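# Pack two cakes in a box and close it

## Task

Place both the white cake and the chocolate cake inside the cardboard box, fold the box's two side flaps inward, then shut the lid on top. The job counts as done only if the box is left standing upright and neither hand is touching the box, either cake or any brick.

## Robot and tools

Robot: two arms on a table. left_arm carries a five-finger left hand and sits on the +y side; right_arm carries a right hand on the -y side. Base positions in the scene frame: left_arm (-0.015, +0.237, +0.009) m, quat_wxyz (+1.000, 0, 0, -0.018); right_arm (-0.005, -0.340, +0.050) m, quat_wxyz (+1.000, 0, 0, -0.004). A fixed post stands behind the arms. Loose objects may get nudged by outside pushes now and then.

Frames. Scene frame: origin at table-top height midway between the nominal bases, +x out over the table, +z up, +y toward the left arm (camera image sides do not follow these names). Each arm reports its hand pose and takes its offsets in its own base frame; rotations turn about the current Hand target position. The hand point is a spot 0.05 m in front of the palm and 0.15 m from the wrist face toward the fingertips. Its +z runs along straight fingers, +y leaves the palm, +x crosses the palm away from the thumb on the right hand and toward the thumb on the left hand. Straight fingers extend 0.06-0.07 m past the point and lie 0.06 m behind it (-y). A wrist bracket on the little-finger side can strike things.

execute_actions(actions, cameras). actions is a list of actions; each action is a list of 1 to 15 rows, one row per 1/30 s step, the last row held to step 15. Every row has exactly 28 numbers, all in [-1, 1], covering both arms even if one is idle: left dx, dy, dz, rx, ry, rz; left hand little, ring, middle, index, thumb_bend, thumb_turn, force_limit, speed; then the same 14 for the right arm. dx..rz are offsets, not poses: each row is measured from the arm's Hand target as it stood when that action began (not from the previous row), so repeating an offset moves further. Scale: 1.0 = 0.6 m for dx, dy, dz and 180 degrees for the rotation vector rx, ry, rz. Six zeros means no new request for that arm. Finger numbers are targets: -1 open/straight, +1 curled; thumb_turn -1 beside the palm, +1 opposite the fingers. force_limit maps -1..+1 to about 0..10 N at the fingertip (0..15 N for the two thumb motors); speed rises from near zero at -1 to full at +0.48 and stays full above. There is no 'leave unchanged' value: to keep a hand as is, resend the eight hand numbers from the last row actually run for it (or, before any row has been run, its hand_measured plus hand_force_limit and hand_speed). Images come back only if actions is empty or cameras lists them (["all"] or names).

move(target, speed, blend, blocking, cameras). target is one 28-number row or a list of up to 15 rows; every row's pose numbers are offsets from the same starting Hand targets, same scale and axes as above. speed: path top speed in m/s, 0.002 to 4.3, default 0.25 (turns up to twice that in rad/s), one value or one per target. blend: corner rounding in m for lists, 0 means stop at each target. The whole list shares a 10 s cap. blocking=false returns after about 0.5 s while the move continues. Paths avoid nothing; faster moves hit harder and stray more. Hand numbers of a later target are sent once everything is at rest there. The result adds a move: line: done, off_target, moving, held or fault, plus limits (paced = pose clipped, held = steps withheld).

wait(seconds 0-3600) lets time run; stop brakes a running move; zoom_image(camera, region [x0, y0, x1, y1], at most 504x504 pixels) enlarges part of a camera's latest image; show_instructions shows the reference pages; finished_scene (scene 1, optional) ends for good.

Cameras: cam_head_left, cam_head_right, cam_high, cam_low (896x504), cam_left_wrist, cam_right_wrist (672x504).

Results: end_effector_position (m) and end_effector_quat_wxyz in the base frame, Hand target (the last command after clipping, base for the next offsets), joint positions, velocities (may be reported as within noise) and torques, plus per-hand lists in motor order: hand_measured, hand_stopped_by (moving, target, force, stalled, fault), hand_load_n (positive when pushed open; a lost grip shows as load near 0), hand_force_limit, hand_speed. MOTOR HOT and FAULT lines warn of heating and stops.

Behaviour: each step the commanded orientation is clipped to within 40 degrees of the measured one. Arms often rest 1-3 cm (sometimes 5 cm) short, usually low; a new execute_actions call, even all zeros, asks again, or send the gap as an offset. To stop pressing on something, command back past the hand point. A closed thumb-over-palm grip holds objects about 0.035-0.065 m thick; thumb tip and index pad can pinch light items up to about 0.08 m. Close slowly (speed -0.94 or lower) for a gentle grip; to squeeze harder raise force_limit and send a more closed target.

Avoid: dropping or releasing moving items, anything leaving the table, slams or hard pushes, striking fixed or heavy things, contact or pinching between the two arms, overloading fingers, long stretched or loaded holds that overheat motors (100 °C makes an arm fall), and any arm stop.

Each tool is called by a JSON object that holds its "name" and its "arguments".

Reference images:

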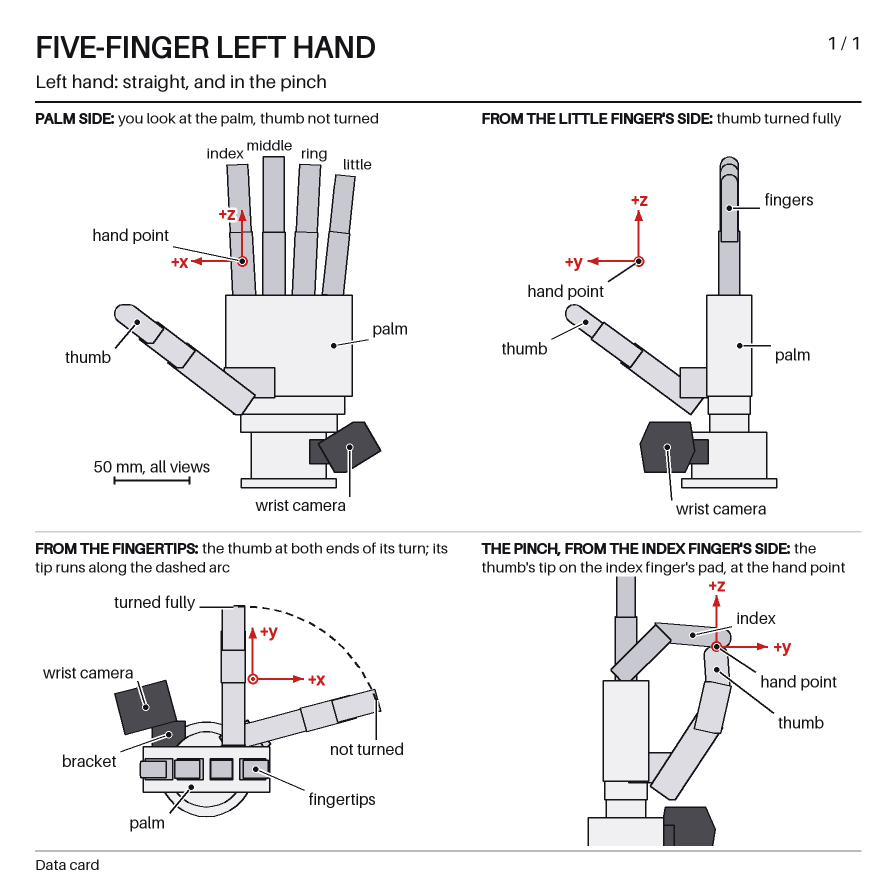

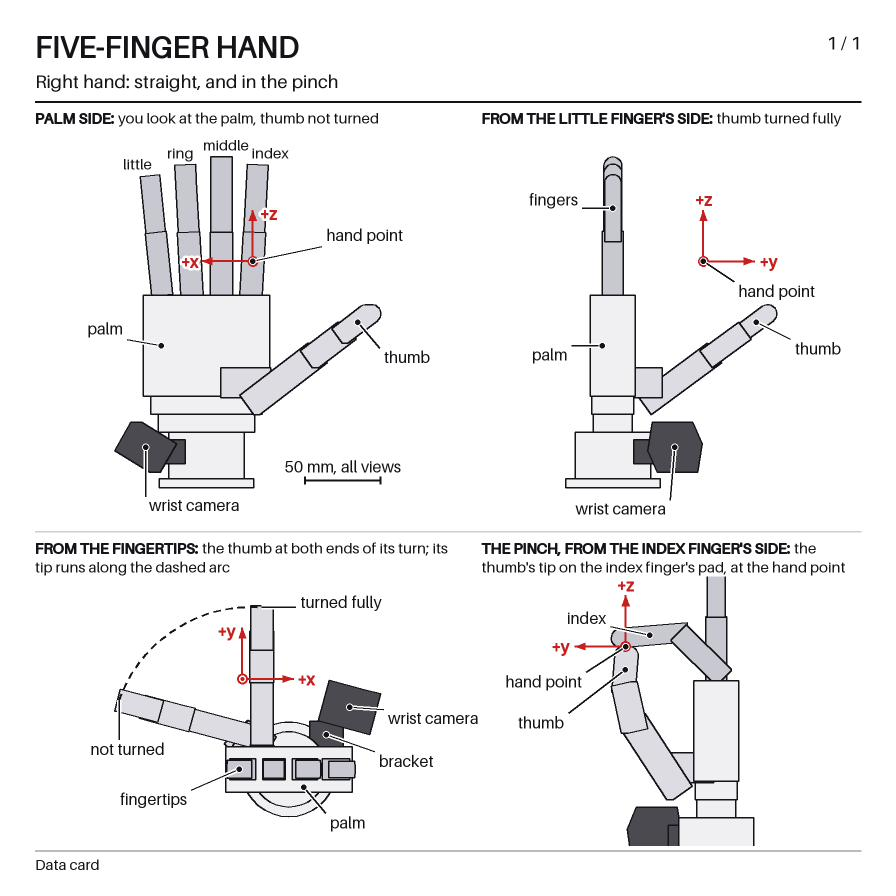

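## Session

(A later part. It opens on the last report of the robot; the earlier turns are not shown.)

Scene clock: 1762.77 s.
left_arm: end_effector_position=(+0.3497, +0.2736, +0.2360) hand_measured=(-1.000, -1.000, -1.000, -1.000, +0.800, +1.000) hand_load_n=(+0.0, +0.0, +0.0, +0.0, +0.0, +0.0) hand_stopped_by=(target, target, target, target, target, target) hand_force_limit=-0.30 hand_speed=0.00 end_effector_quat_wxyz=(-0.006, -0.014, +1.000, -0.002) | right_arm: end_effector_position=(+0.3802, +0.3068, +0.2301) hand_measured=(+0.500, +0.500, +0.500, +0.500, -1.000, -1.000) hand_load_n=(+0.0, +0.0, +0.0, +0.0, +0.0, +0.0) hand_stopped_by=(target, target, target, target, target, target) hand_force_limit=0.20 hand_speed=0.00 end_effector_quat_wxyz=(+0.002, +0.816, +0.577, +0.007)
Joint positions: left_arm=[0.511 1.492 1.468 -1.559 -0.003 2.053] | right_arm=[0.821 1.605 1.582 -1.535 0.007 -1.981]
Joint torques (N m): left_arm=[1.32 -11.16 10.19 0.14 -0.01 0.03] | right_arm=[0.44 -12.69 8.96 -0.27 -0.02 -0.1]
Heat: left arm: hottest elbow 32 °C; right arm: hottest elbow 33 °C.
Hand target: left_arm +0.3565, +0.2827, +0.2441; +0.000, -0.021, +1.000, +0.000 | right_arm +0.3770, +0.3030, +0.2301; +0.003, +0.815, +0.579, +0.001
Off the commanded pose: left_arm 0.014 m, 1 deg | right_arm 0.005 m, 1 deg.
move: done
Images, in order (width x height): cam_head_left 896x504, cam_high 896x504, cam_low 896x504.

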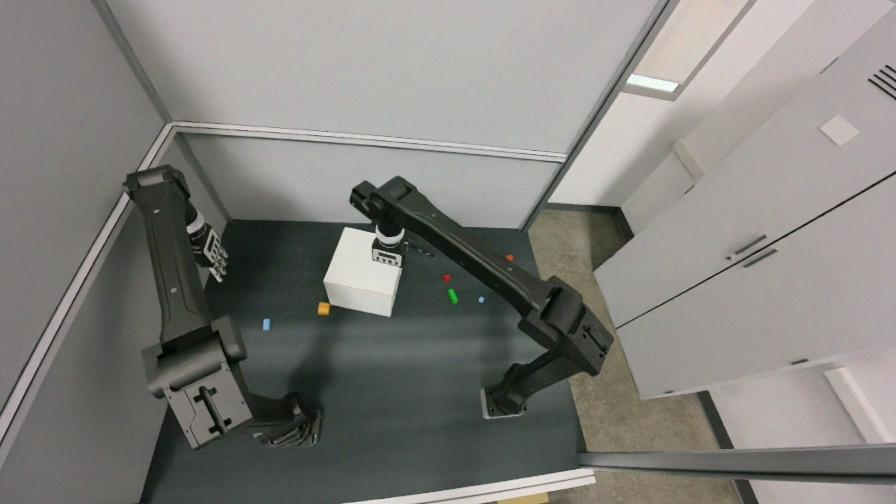

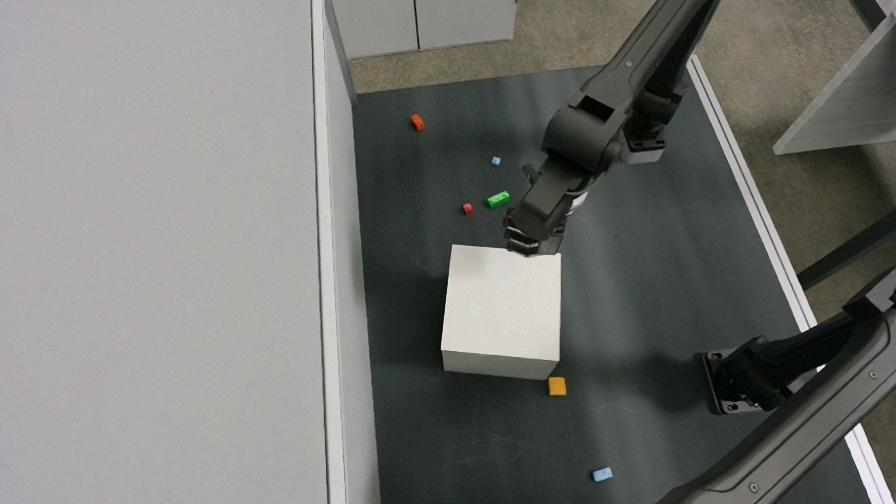

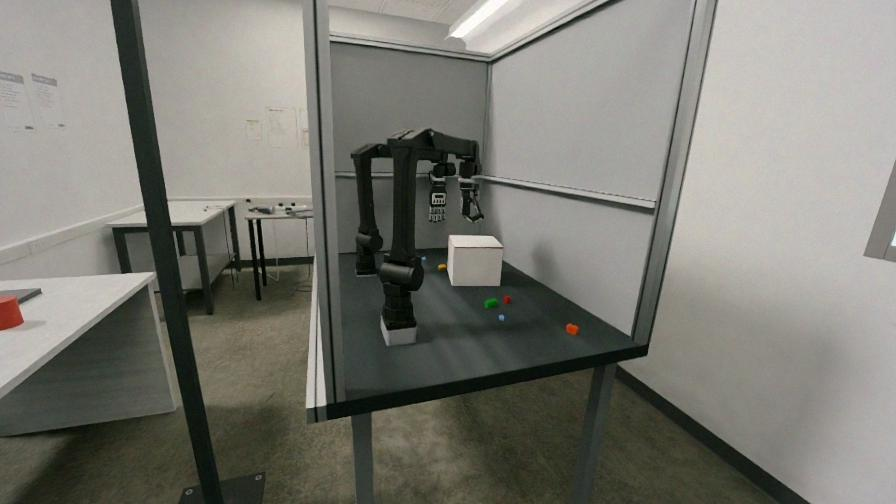

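{"name": "move", "arguments": {"target": [0,0,0,0,0,0,-1,-1,-1,-1,0.8,1,-0.3,0, -0.08,-0.12,0.06,0,0,0.1,0.5,0.5,0.5,0.5,-1,-1,0.2,0], "speed": 0.15, "cameras": ["cam_low"]}}

{"name": "wait", "arguments": {"seconds": 1, "cameras": ["cam_low"]}}

{"name": "zoom_image", "arguments": {"camera": "cam_low", "region": [420, 200, 540, 310]}}

Scene clock: 1769.13 s.
left_arm: end_effector_position=(+0.3497, +0.2736, +0.2360) hand_measured=(-1.000, -1.000, -1.000, -1.000, +0.800, +1.000) hand_load_n=(+0.0, +0.0, +0.0, +0.0, +0.0, +0.0) hand_stopped_by=(target, target, target, target, target, target) hand_force_limit=-0.30 hand_speed=0.00 end_effector_quat_wxyz=(-0.006, -0.014, +1.000, -0.002) | right_arm: end_effector_position=(+0.3327, +0.2332, +0.2658) hand_measured=(+0.500, +0.500, +0.500, +0.500, -1.000, -1.000) hand_load_n=(+0.0, +0.0, +0.0, +0.0, +0.0, +0.0) hand_stopped_by=(target, target, target, target, target, target) hand_force_limit=0.20 hand_speed=0.00 end_effector_quat_wxyz=(+0.059, +0.802, +0.595, +0.010)
Joint positions: left_arm=[0.511 1.492 1.468 -1.559 -0.003 2.053] | right_arm=[0.837 1.381 1.405 -1.598 0.121 -2.01]
Joint torques (N m): left_arm=[0.56 -11.69 10.36 -0.14 -0.02 0.03] | right_arm=[1.32 -9.47 8.84 -0.27 0.31 -0.17]
Heat: left arm: hottest elbow 32 °C; right arm: hottest elbow 32 °C.
Hand target: left_arm +0.3565, +0.2827, +0.2441; +0.000, -0.021, +1.000, +0.000 | right_arm +0.3291, +0.2310, +0.2661; +0.002, +0.714, +0.700, +0.001
Off the commanded pose: left_arm 0.014 m, 1 deg | right_arm 0.004 m, 17 deg.
joint sent to its limit (right arm) — joint 6 (wrist roll), lower limit. The joint targets are off in orientation, not in position.
move: off_target (right_arm)

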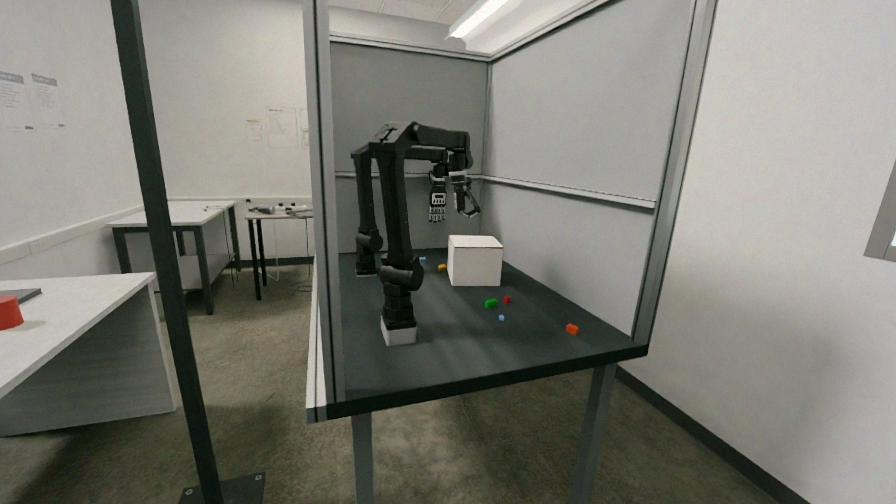

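Scene clock: 1770.13 s.
left_arm: end_effector_position=(+0.3497, +0.2736, +0.2360) hand_measured=(-1.000, -1.000, -1.000, -1.000, +0.800, +1.000) hand_load_n=(+0.0, +0.0, +0.0, +0.0, +0.0, +0.0) hand_stopped_by=(target, target, target, target, target, target) hand_force_limit=-0.30 hand_speed=0.00 end_effector_quat_wxyz=(-0.006, -0.014, +1.000, -0.002) | right_arm: end_effector_position=(+0.3327, +0.2332, +0.2658) hand_measured=(+0.500, +0.500, +0.500, +0.500, -1.000, -1.000) hand_load_n=(+0.0, +0.0, +0.0, +0.0, +0.0, +0.0) hand_stopped_by=(target, target, target, target, target, target) hand_force_limit=0.20 hand_speed=0.00 end_effector_quat_wxyz=(+0.059, +0.802, +0.595, +0.010)
Joint positions: left_arm=[0.511 1.492 1.468 -1.559 -0.003 2.053] | right_arm=[0.837 1.381 1.405 -1.598 0.121 -2.01]
Joint torques (N m): left_arm=[1.03 -11.46 10.26 -0.02 -0.01 0.02] | right_arm=[1.55 -9.7 8.75 -0.29 0.3 -0.16]
Heat: left arm: hottest elbow 32 °C; right arm: hottest elbow 32 °C.
Hand target: left_arm +0.3565, +0.2827, +0.2441; +0.000, -0.021, +1.000, +0.000 | right_arm +0.3291, +0.2310, +0.2661; +0.002, +0.714, +0.700, +0.001
Off the commanded pose: left_arm 0.014 m, 1 deg | right_arm 0.004 m, 17 deg.
wait: 1.00 s; at rest by 0.17 s

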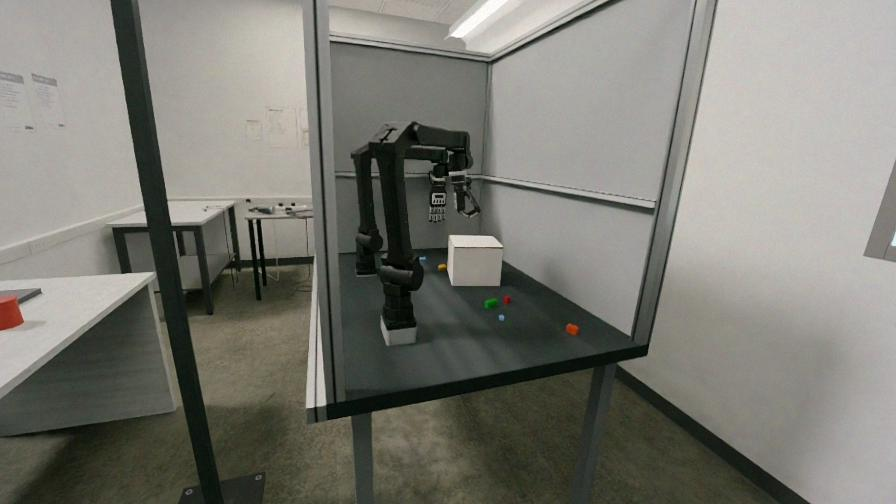

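Scaled by 4.200.

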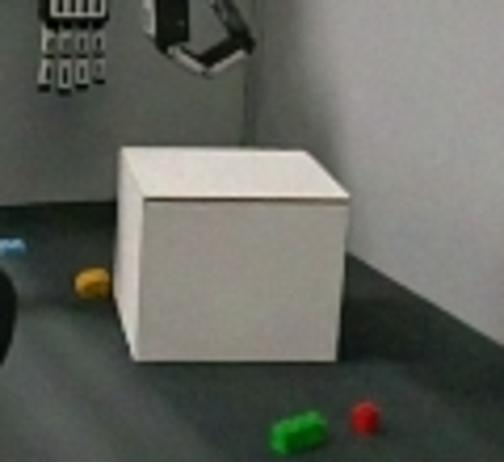

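{"name": "finished_scene", "arguments": {}}

The scene is finished: the task was done.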